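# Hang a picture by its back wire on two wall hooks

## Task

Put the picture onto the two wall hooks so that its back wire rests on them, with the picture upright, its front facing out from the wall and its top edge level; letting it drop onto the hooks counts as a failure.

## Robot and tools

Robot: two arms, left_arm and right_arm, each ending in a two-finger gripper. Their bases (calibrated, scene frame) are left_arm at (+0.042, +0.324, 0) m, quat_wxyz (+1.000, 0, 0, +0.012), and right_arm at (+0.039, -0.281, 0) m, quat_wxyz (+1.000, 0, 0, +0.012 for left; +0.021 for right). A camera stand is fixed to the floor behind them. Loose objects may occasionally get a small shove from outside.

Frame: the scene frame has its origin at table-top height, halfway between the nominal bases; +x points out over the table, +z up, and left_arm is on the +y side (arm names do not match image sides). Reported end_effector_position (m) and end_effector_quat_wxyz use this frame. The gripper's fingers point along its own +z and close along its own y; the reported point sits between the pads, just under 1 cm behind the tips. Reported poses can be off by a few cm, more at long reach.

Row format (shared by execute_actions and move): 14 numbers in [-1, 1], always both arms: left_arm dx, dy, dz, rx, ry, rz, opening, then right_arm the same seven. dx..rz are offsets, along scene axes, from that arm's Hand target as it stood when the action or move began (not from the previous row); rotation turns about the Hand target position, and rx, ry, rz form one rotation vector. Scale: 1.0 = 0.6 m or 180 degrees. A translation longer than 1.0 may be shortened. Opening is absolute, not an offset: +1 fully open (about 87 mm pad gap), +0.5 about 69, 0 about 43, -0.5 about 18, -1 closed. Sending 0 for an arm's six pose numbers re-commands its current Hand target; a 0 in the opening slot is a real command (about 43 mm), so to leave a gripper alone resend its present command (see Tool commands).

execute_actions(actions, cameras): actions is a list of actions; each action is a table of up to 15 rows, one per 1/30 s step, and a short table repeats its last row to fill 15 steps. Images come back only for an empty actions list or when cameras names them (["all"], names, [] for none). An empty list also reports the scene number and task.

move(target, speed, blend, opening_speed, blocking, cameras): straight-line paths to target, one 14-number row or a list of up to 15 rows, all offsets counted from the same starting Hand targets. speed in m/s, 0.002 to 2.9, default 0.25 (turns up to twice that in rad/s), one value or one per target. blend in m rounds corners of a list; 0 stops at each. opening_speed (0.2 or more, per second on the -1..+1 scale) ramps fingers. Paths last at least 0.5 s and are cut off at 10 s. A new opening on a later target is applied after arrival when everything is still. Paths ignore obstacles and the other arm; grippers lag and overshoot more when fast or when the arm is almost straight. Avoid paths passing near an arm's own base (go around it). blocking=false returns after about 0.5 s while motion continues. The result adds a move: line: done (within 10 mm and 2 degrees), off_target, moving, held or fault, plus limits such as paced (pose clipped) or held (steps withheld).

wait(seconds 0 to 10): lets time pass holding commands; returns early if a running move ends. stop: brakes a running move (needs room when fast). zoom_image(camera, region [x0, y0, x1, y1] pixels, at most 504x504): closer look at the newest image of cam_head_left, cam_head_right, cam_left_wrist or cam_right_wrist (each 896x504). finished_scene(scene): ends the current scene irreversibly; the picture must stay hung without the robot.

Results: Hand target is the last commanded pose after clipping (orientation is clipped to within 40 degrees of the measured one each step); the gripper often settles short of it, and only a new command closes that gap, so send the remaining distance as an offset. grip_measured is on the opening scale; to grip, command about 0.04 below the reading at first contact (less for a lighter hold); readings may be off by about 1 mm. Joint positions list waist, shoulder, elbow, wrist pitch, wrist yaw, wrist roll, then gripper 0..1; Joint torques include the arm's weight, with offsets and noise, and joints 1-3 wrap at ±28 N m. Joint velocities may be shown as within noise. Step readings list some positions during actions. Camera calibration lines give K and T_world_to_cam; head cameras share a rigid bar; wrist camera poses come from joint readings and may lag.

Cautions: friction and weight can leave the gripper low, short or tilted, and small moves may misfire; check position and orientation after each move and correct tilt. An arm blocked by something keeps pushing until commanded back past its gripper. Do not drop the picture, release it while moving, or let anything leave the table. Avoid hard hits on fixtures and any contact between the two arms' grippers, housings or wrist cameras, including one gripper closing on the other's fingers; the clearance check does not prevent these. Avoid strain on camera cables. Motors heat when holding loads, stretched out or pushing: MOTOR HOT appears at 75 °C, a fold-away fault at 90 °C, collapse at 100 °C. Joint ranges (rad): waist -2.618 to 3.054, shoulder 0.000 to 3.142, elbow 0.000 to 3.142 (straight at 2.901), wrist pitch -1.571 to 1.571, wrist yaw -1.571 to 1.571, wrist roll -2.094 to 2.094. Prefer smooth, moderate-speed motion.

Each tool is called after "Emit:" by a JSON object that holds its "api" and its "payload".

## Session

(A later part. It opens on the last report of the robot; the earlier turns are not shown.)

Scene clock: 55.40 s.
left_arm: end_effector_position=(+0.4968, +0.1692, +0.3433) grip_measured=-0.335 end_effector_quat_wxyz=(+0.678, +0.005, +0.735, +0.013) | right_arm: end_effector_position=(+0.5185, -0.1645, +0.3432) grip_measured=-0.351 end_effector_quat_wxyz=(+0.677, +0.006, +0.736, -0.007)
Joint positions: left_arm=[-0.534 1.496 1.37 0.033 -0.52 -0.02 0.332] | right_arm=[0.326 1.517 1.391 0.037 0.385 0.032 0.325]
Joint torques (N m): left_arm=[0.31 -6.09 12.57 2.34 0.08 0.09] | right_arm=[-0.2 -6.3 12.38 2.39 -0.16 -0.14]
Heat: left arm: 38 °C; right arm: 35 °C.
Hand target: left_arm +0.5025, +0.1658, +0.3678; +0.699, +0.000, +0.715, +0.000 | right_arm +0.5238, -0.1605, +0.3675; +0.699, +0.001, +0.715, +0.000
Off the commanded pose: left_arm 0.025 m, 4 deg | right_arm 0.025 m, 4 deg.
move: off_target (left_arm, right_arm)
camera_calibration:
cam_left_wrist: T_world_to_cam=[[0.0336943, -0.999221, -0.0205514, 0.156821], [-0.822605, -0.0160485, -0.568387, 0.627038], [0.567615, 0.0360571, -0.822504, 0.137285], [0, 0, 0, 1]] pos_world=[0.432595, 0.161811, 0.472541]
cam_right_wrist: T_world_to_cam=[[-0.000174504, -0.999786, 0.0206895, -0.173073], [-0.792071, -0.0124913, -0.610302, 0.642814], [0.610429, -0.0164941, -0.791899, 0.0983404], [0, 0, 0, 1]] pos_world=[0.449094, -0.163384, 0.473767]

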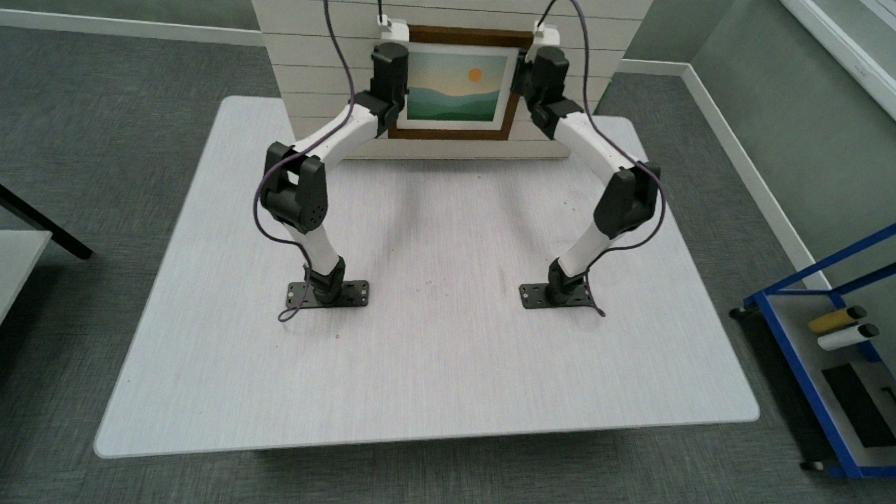

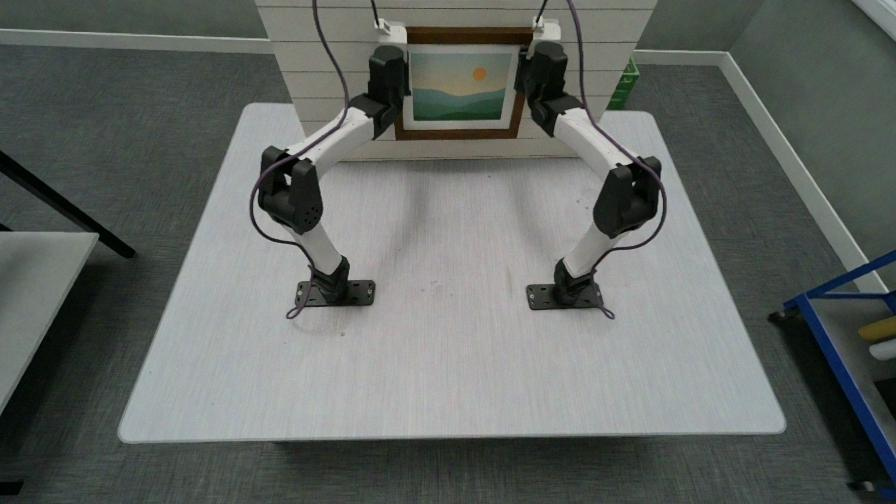

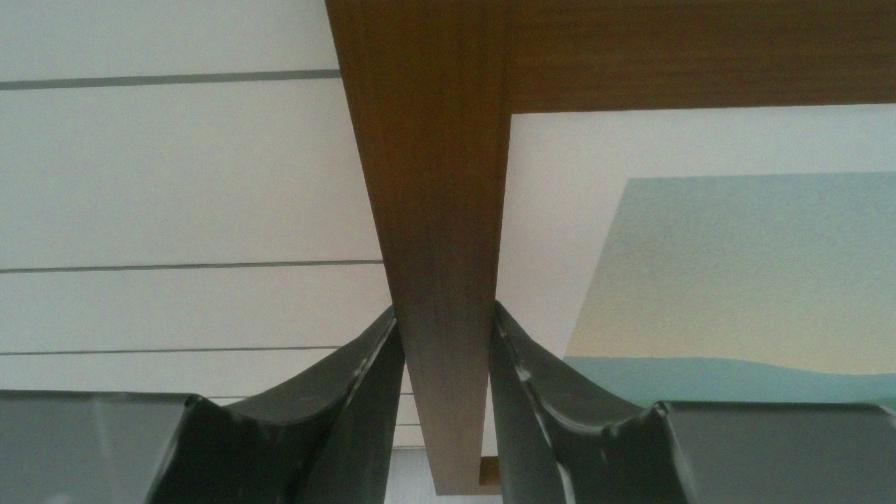

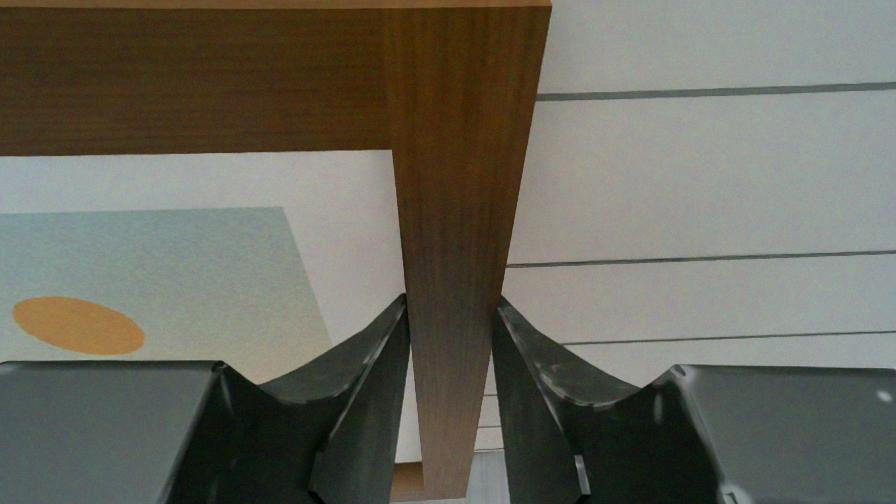

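Emit:
{"api": "move", "payload": {"target": [0.002,0,-0.035,0,-0.012,0,-0.6,0.002,0,-0.035,0,-0.012,0,-0.6], "speed": 0.03}}

Emit:
{"api": "move", "payload": {"target": [0,0,-0.025,0,0,0,-0.6,0,0,-0.025,0,0,0,-0.6], "speed": 0.03}}

Emit:
{"api": "wait", "payload": {"seconds": 0.1, "cameras": ["all"]}}

Scene clock: 57.37 s.
left_arm: end_effector_position=(+0.4993, +0.1680, +0.3257) grip_measured=-0.335 end_effector_quat_wxyz=(+0.685, +0.003, +0.728, +0.011) | right_arm: end_effector_position=(+0.5213, -0.1637, +0.3271) grip_measured=-0.351 end_effector_quat_wxyz=(+0.686, +0.007, +0.728, -0.006)
Joint positions: left_arm=[-0.534 1.496 1.281 0.144 -0.52 -0.015 0.332] | right_arm=[0.326 1.517 1.303 0.151 0.385 0.025 0.325]
Joint torques (N m): left_arm=[0.27 -7.16 9.09 2.79 0.09 0.2] | right_arm=[-0.14 -7.16 8.51 2.82 -0.16 -0.21]
Heat: left arm: 38 °C; right arm: 35 °C.
Hand target: left_arm +0.5037, +0.1658, +0.3467; +0.713, +0.000, +0.702, +0.000 | right_arm +0.5250, -0.1605, +0.3466; +0.713, +0.001, +0.701, +0.000
Off the commanded pose: left_arm 0.022 m, 5 deg | right_arm 0.020 m, 4 deg.
move: off_target (left_arm, right_arm)

Scene clock: 58.30 s.
left_arm: end_effector_position=(+0.5010, +0.1697, +0.3217) grip_measured=-0.336 end_effector_quat_wxyz=(+0.697, -0.004, +0.717, +0.013) | right_arm: end_effector_position=(+0.5221, -0.1646, +0.3241) grip_measured=-0.351 end_effector_quat_wxyz=(+0.698, +0.008, +0.716, -0.006)
Joint positions: left_arm=[-0.534 1.496 1.232 0.23 -0.533 -0.005 0.332] | right_arm=[0.326 1.513 1.253 0.234 0.389 0.011 0.325]
Joint torques (N m): left_arm=[0.29 -6.83 8.29 2.52 0.24 0.12] | right_arm=[-0.2 -6.52 7.8 2.56 -0.22 -0.09]
Heat: left arm: 38 °C; right arm: 35 °C.
Hand target: left_arm +0.5037, +0.1658, +0.3318; +0.713, +0.000, +0.702, +0.000 | right_arm +0.5250, -0.1605, +0.3316; +0.713, +0.001, +0.701, +0.000
Off the commanded pose: left_arm 0.011 m, 3 deg | right_arm 0.009 m, 3 deg.
move: off_target (left_arm, right_arm)

Scene clock: 58.40 s.
left_arm: end_effector_position=(+0.5010, +0.1697, +0.3217) grip_measured=-0.336 end_effector_quat_wxyz=(+0.697, -0.004, +0.717, +0.013) | right_arm: end_effector_position=(+0.5221, -0.1646, +0.3241) grip_measured=-0.351 end_effector_quat_wxyz=(+0.698, +0.008, +0.716, -0.006)
Joint positions: left_arm=[-0.534 1.496 1.232 0.23 -0.533 -0.005 0.332] | right_arm=[0.326 1.513 1.253 0.234 0.389 0.011 0.325]
Joint torques (N m): left_arm=[0.27 -6.83 8.36 2.49 0.23 0.12] | right_arm=[-0.18 -6.54 7.82 2.56 -0.22 -0.09]
Heat: left arm: 38 °C; right arm: 36 °C.
Hand target: left_arm +0.5037, +0.1658, +0.3318; +0.713, +0.000, +0.702, +0.000 | right_arm +0.5250, -0.1605, +0.3316; +0.713, +0.001, +0.701, +0.000
Tool commands: left_gripper/opening=-0.6 right_gripper/opening=-0.6
Off the commanded pose: left_arm 0.011 m, 3 deg | right_arm 0.009 m, 3 deg.
wait: 0.10 s; no rest
camera_calibration:
cam_left_wrist: T_world_to_cam=[[0.0464798, -0.998905, -0.00525183, 0.145274], [-0.791803, -0.0336369, -0.60985, 0.619222], [0.609005, 0.0325041, -0.7925, 0.087321], [0, 0, 0, 1]] pos_world=[0.430371, 0.163105, 0.447597]
cam_right_wrist: T_world_to_cam=[[-0.0036701, -0.999818, 0.0187019, -0.170239], [-0.75509, -0.00949052, -0.655552, 0.629907], [0.655611, -0.0165275, -0.754918, 0.045356], [0, 0, 0, 1]] pos_world=[0.445276, -0.16348, 0.450361]

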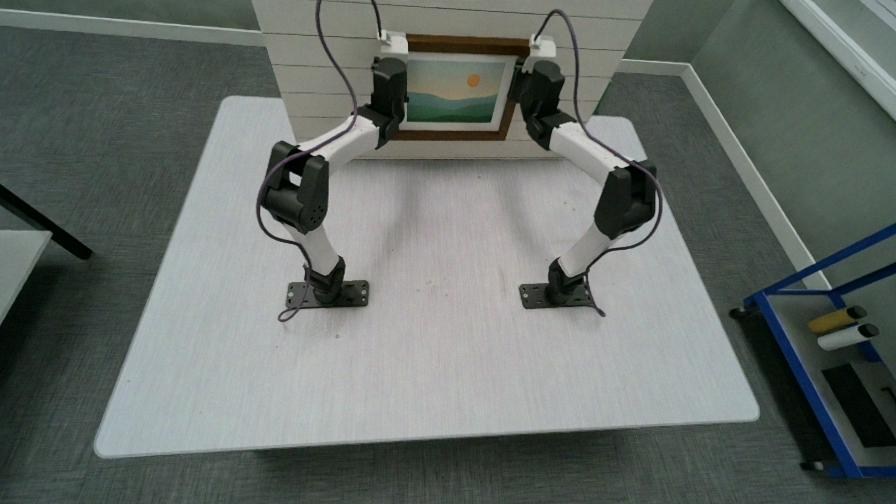

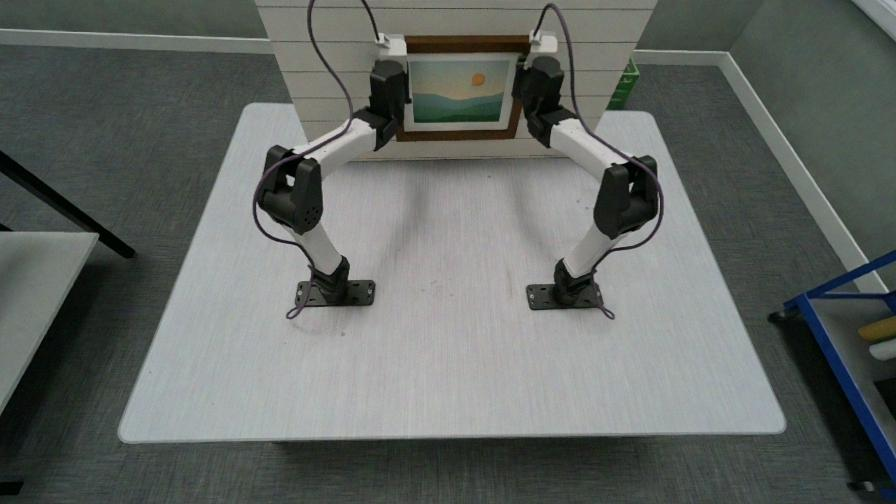

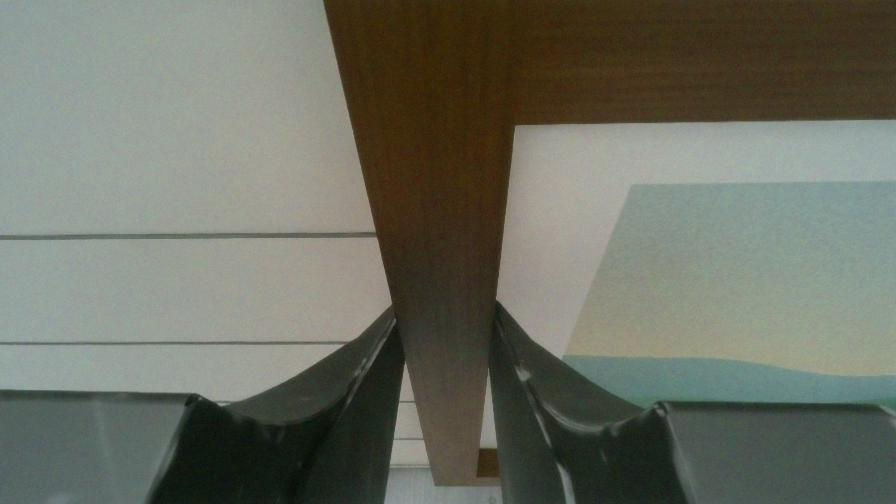

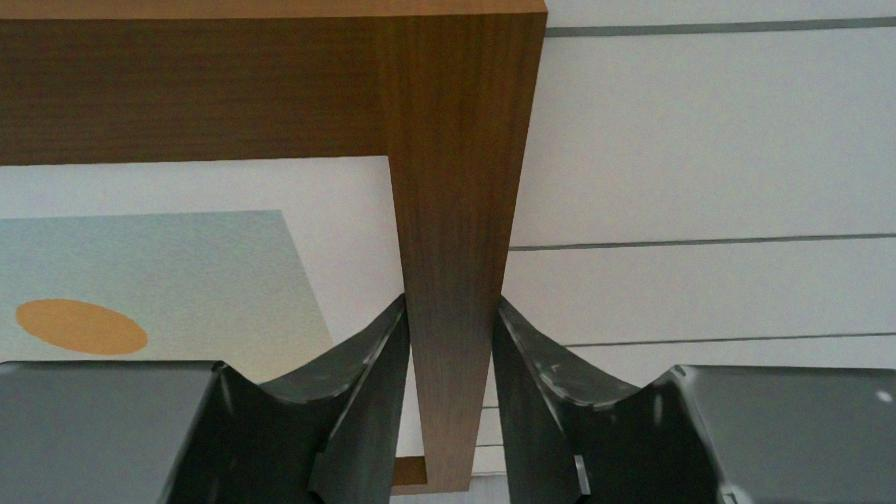

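Emit:
{"api": "move", "payload": {"target": [-0.02,0,-0.03,0,0,0,-0.6,-0.02,0,-0.03,0,0,0,-0.6], "speed": 0.03, "cameras": ["all"]}}

Scene clock: 62.87 s.
left_arm: end_effector_position=(+0.4969, +0.1687, +0.3163) grip_measured=-0.337 end_effector_quat_wxyz=(+0.714, -0.007, +0.700, +0.004) | right_arm: end_effector_position=(+0.5170, -0.1639, +0.3195) grip_measured=-0.352 end_effector_quat_wxyz=(+0.718, +0.006, +0.696, -0.004)
Joint positions: left_arm=[-0.54 1.477 1.142 0.359 -0.53 0.007 0.332] | right_arm=[0.333 1.49 1.158 0.365 0.389 -0.009 0.324]
Joint torques (N m): left_arm=[-0.73 -7.99 7.24 1.92 0.04 0.01] | right_arm=[0.39 -7.42 6.63 1.91 -0.11 0.11]
Heat: left arm: 38 °C; right arm: 36 °C.
Hand target: left_arm +0.4917, +0.1657, +0.3137; +0.713, +0.000, +0.702, +0.000 | right_arm +0.5130, -0.1606, +0.3138; +0.713, +0.001, +0.701, +0.000
Off the commanded pose: left_arm 0.006 m, 1 deg | right_arm 0.008 m, 1 deg.
move: done
camera_calibration:
cam_left_wrist: T_world_to_cam=[[0.0371611, -0.999231, 0.0124771, 0.143575], [-0.760675, -0.036382, -0.648112, 0.609723], [0.648068, 0.0145935, -0.761443, 0.0593368], [0, 0, 0, 1]] pos_world=[0.420011, 0.164781, 0.438559]
cam_right_wrist: T_world_to_cam=[[0.00177821, -0.999845, 0.0175175, -0.171971], [-0.718315, -0.0134644, -0.695588, 0.616237], [0.695716, -0.0113462, -0.718227, 0.0136471], [0, 0, 0, 1]] pos_world=[0.433464, -0.163492, 0.441461]

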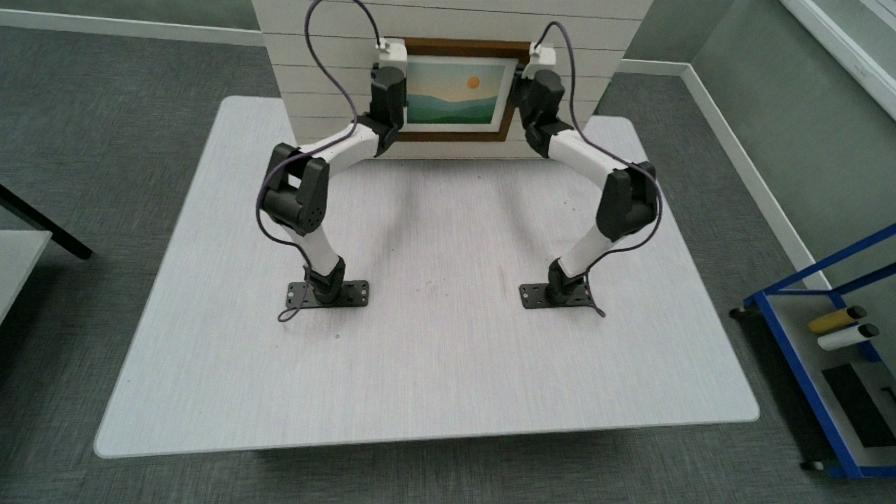

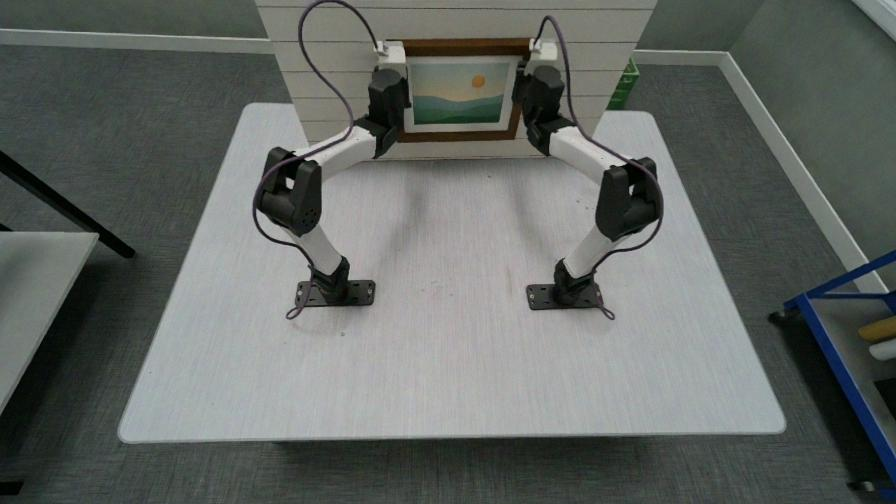

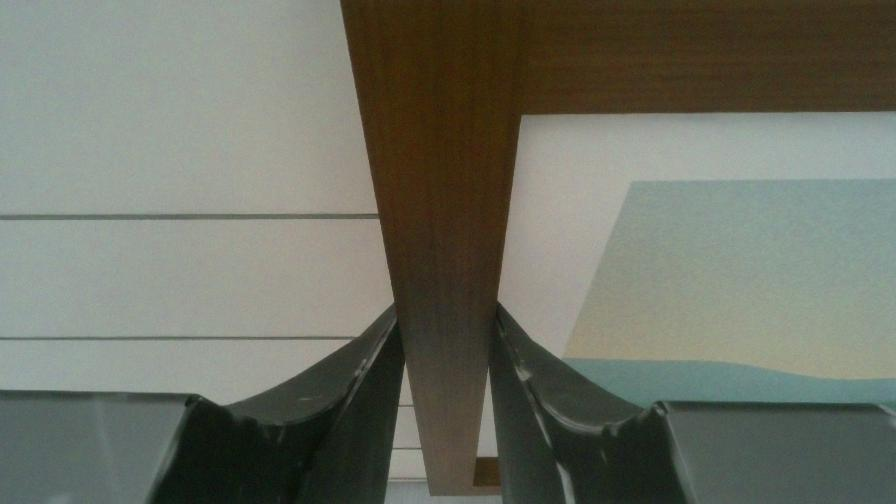

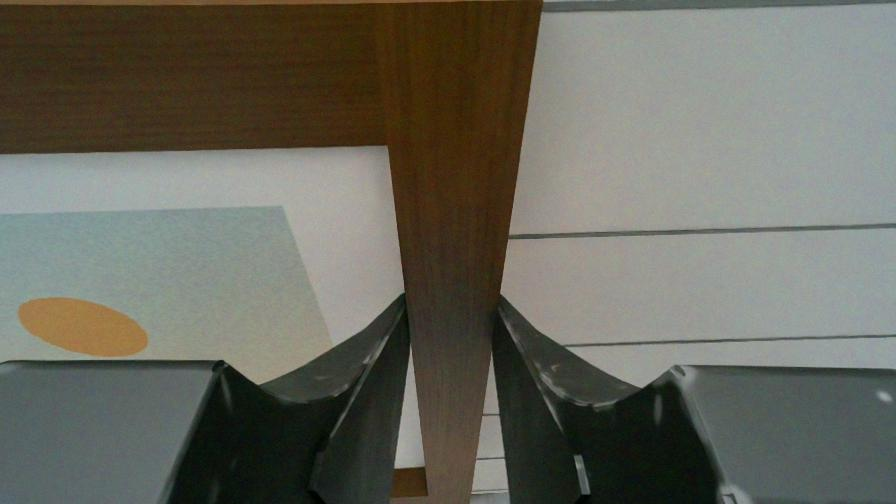

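Emit:
{"api": "move", "payload": {"target": [-0.015,0,-0.012,0,0.012,0,-0.6,-0.015,0,-0.012,0,0.012,0,-0.6], "speed": 0.03, "cameras": ["all"]}}

Scene clock: 64.27 s.
left_arm: end_effector_position=(+0.4914, +0.1673, +0.3168) grip_measured=-0.337 end_effector_quat_wxyz=(+0.714, -0.004, +0.700, +0.002) | right_arm: end_effector_position=(+0.5109, -0.1621, +0.3194) grip_measured=-0.353 end_effector_quat_wxyz=(+0.716, +0.004, +0.698, +0.000)
Joint positions: left_arm=[-0.549 1.459 1.13 0.35 -0.533 0.007 0.332] | right_arm=[0.34 1.469 1.144 0.353 0.389 -0.005 0.324]
Joint torques (N m): left_arm=[-0.9 -8.47 7.15 1.46 -0.06 -0.2] | right_arm=[0.49 -7.68 6.6 1.49 -0.02 0.2]
Heat: left arm: 38 °C; right arm: 36 °C.
Hand target: left_arm +0.4827, +0.1658, +0.3065; +0.699, +0.000, +0.715, +0.000 | right_arm +0.5040, -0.1605, +0.3064; +0.699, +0.001, +0.715, +0.000
Off the commanded pose: left_arm 0.014 m, 2 deg | right_arm 0.015 m, 3 deg.
move: off_target (left_arm, right_arm)
camera_calibration:
cam_left_wrist: T_world_to_cam=[[0.0306378, -0.999469, 0.0111373, 0.145893], [-0.76243, -0.030574, -0.646348, 0.605092], [0.646345, 0.0113113, -0.762962, 0.0652456], [0, 0, 0, 1]] pos_world=[0.4147, 0.163577, 0.439255]
cam_right_wrist: T_world_to_cam=[[0.00957862, -0.999838, 0.0152322, -0.173407], [-0.721569, -0.017457, -0.692123, 0.611657], [0.692277, -0.00436148, -0.721619, 0.0217393], [0, 0, 0, 1]] pos_world=[0.427964, -0.162607, 0.441671]

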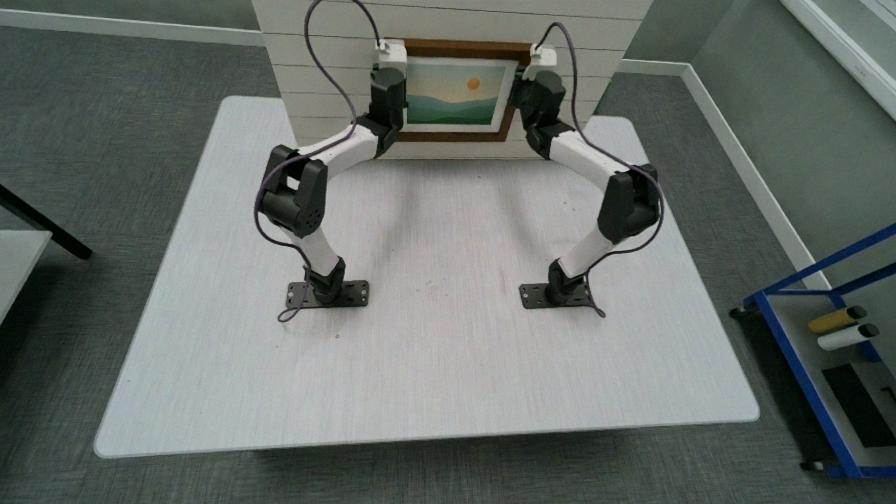

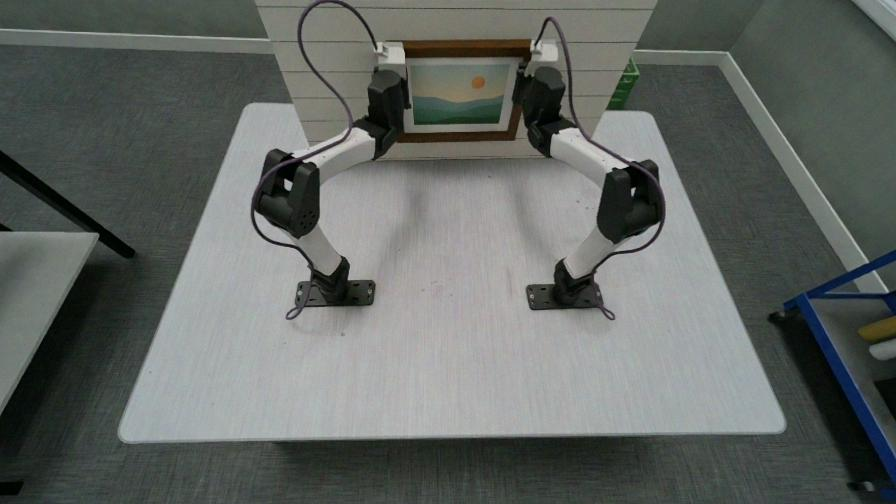

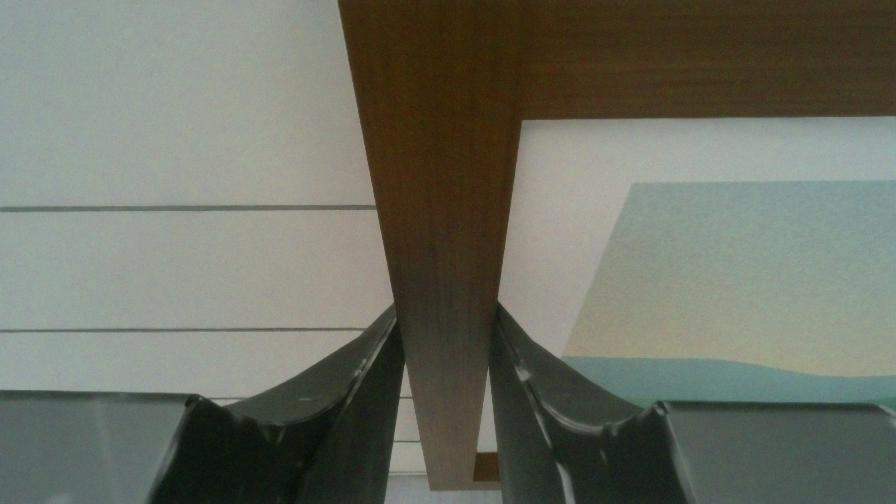

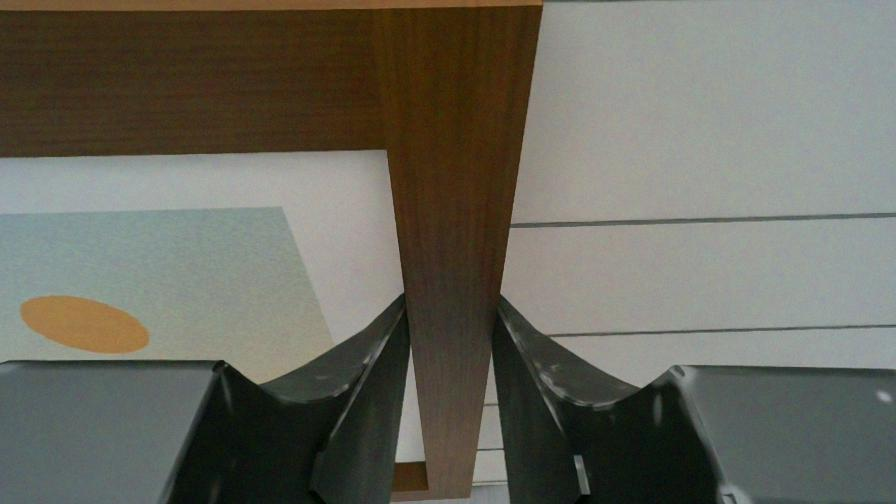

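Emit:
{"api": "move", "payload": {"target": [[0.018,0.003,0.017,0,-0.006,0,-0.6,0.018,-0.003,0.02,0,-0.006,0,-0.6],[0.018,0.003,0.017,0,-0.006,0,-0.25,0.018,-0.003,0.02,0,-0.006,0,-0.25]], "speed": 0.03, "opening_speed": 0.2, "cameras": ["all"]}}

Scene clock: 68.13 s.
left_arm: end_effector_position=(+0.4905, +0.1661, +0.3108) grip_measured=-0.250 end_effector_quat_wxyz=(+0.704, +0.006, +0.711, +0.003) | right_arm: end_effector_position=(+0.5103, -0.1632, +0.3157) grip_measured=-0.250 end_effector_quat_wxyz=(+0.706, +0.001, +0.708, -0.005)
Joint positions: left_arm=[-0.548 1.459 1.136 0.311 -0.52 0.007 0.375] | right_arm=[0.339 1.469 1.158 0.307 0.389 -0.004 0.375]
Joint torques (N m): left_arm=[0.76 -6.02 10.61 1.85 -0.04 -0.1] | right_arm=[-0.94 -5.31 10.55 1.92 -0.18 0.13]
Heat: left arm: 38 °C; right arm: 36 °C.
Hand target: left_arm +0.4935, +0.1675, +0.3168; +0.706, +0.000, +0.708, +0.000 | right_arm +0.5148, -0.1624, +0.3184; +0.706, +0.001, +0.708, +0.000
Off the commanded pose: left_arm 0.007 m, 1 deg | right_arm 0.005 m, 1 deg.
move: done
camera_calibration:
cam_left_wrist: T_world_to_cam=[[0.0189213, -0.999802, -0.00621872, 0.156064], [-0.780932, -0.0108947, -0.624521, 0.59954], [0.624329, 0.0166731, -0.780984, 0.0767151], [0, 0, 0, 1]] pos_world=[0.417352, 0.161286, 0.435309]
cam_right_wrist: T_world_to_cam=[[0.00865411, -0.99962, 0.0261566, -0.177386], [-0.741153, -0.0239718, -0.670908, 0.610868], [0.671281, -0.0135799, -0.741079, 0.0348763], [0, 0, 0, 1]] pos_world=[0.430869, -0.162202, 0.440322]

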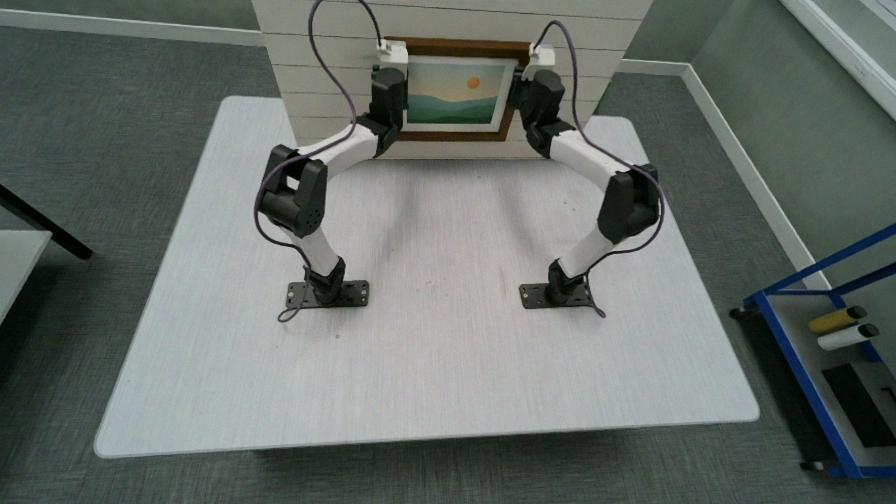

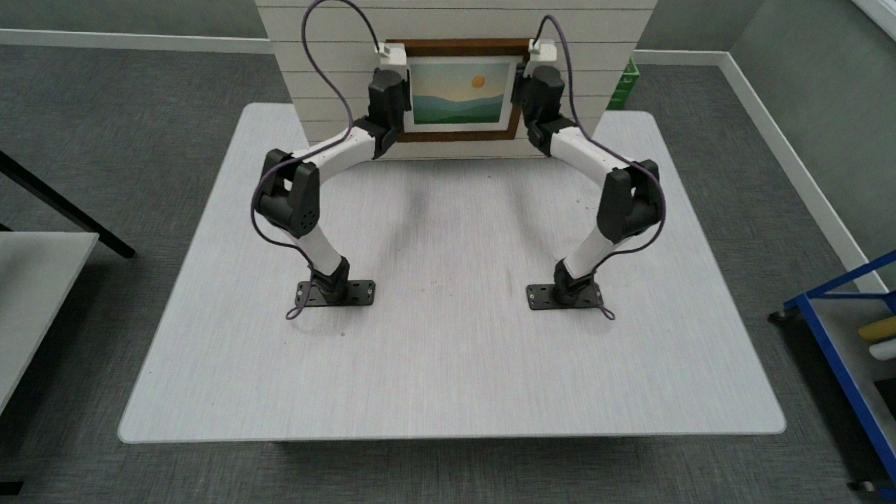

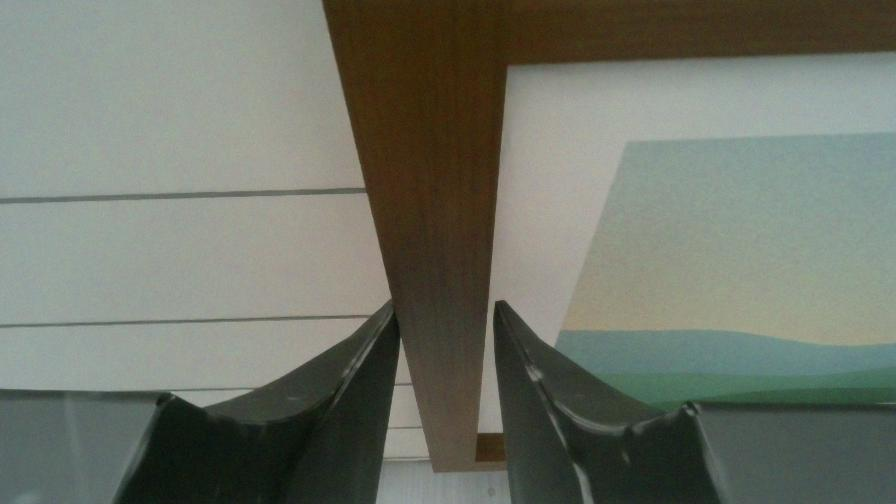

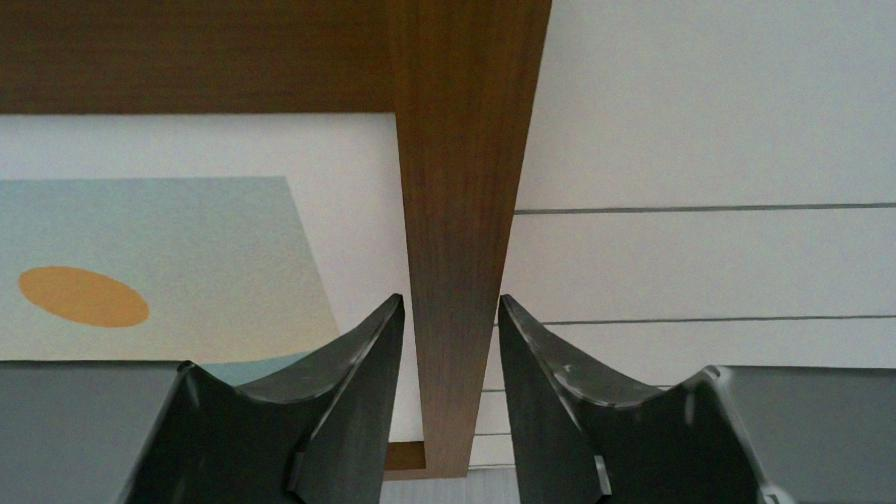

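Emit:
{"api": "move", "payload": {"target": [[0,0.003,0,0,0,0,0.1,0,-0.002,0,0,0,0,0.1],[-0.22,0.003,0,0,0,0,0.1,-0.22,-0.002,0,0,0,0,0.1]], "speed": 0.1, "opening_speed": 0.5, "cameras": ["all"]}}

Scene clock: 71.70 s.
left_arm: end_effector_position=(+0.3650, +0.1684, +0.3192) grip_measured=+0.100 end_effector_quat_wxyz=(+0.707, +0.003, +0.707, +0.001) | right_arm: end_effector_position=(+0.3856, -0.1616, +0.3231) grip_measured=+0.100 end_effector_quat_wxyz=(+0.710, -0.004, +0.704, +0.004)
Joint positions: left_arm=[-0.836 1.05 0.881 0.17 -0.808 0.007 0.55] | right_arm=[0.557 1.02 0.876 0.153 0.589 -0.004 0.55]
Joint torques (N m): left_arm=[-0.69 -3.92 7.73 1.77 -0.18 -0.11] | right_arm=[0.38 -3.14 7.1 1.82 0.11 0.14]
Heat: left arm: 38 °C; right arm: 36 °C.
Hand target: left_arm +0.3615, +0.1694, +0.3168; +0.706, +0.000, +0.708, +0.000 | right_arm +0.3828, -0.1636, +0.3184; +0.706, +0.001, +0.708, +0.000
Off the commanded pose: left_arm 0.004 m, 0 deg | right_arm 0.006 m, 1 deg.
move: done
camera_calibration:
cam_left_wrist: T_world_to_cam=[[0.0193626, -0.999812, 0.000772176, 0.158382], [-0.774026, -0.0154788, -0.632965, 0.507665], [0.632858, 0.0116582, -0.77418, 0.157089], [0, 0, 0, 1]] pos_world=[0.290465, 0.164379, 0.442827]
cam_right_wrist: T_world_to_cam=[[0.0271163, -0.999438, 0.0197287, -0.179927], [-0.733134, -0.0332997, -0.679268, 0.521575], [0.679543, 0.00395548, -0.733625, 0.121402], [0, 0, 0, 1]] pos_world=[0.304766, -0.162937, 0.446902]

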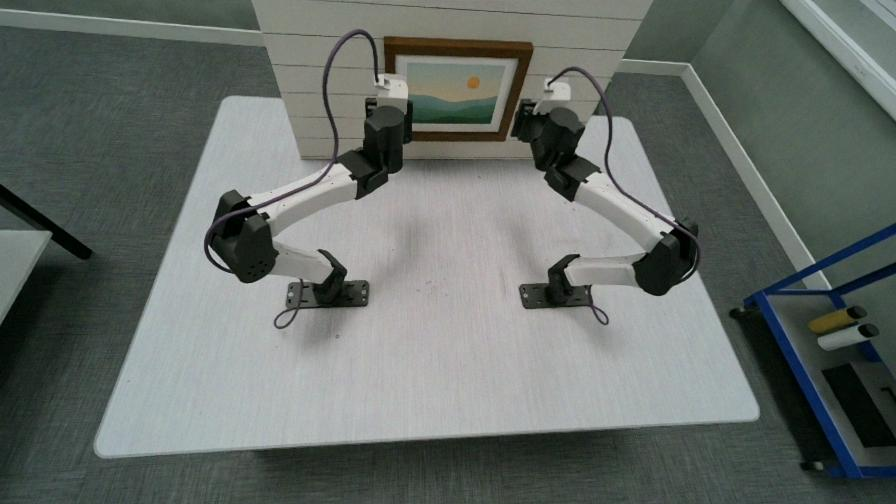

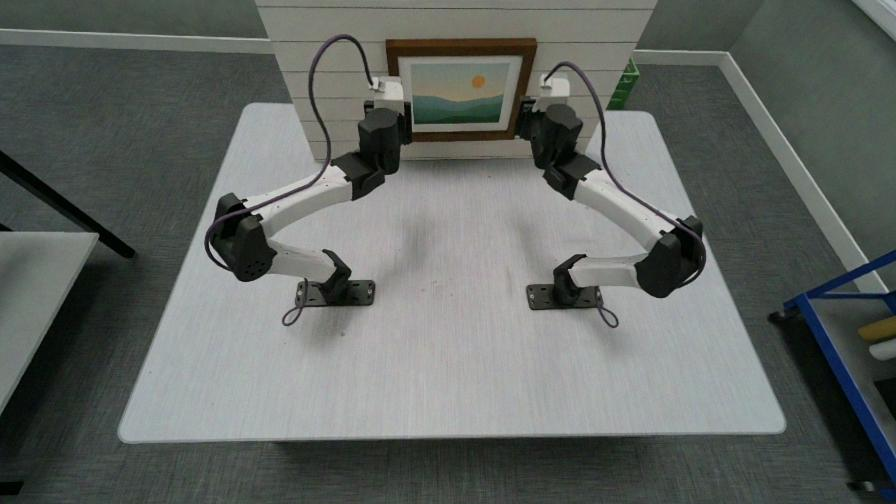

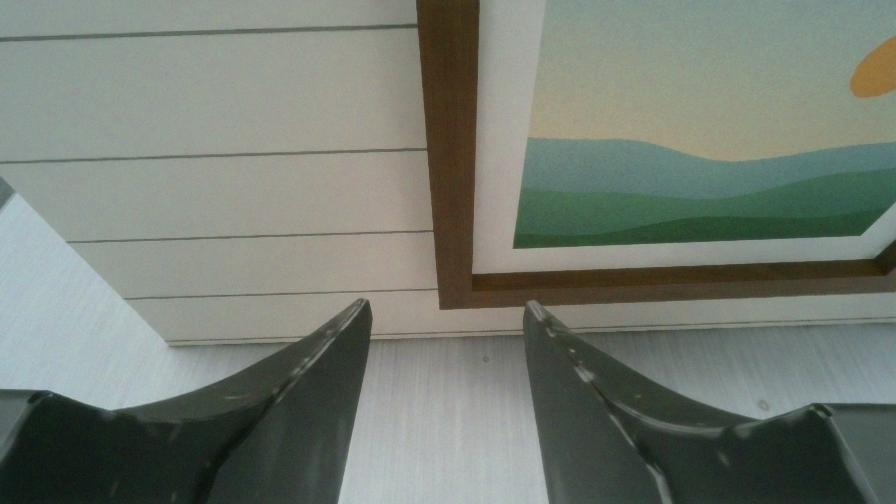

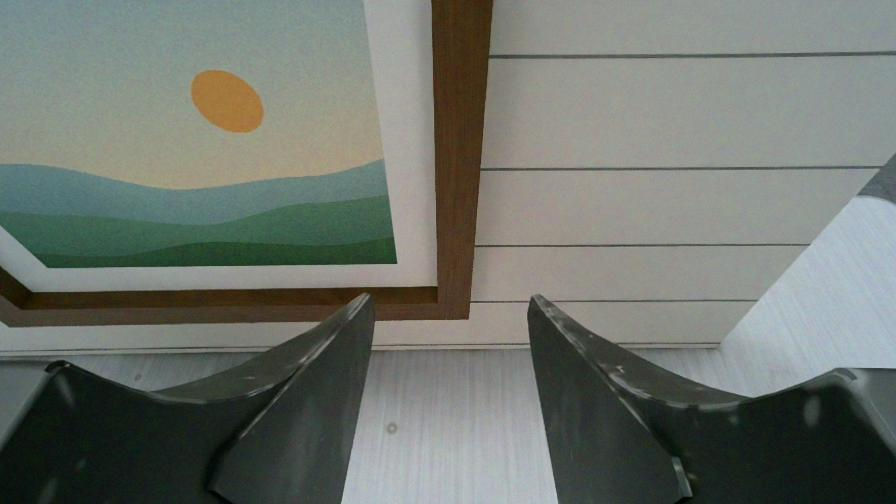

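Emit:
{"api": "zoom_image", "payload": {"camera": "cam_head_right", "region": [300, 0, 620, 180]}}

Scaled by 1.575.

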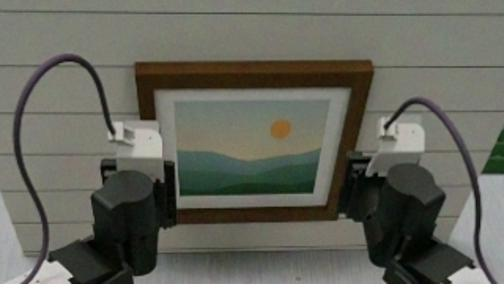

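Emit:
{"api": "finished_scene", "payload": {"scene": 1}}

The scene is finished: the task was done.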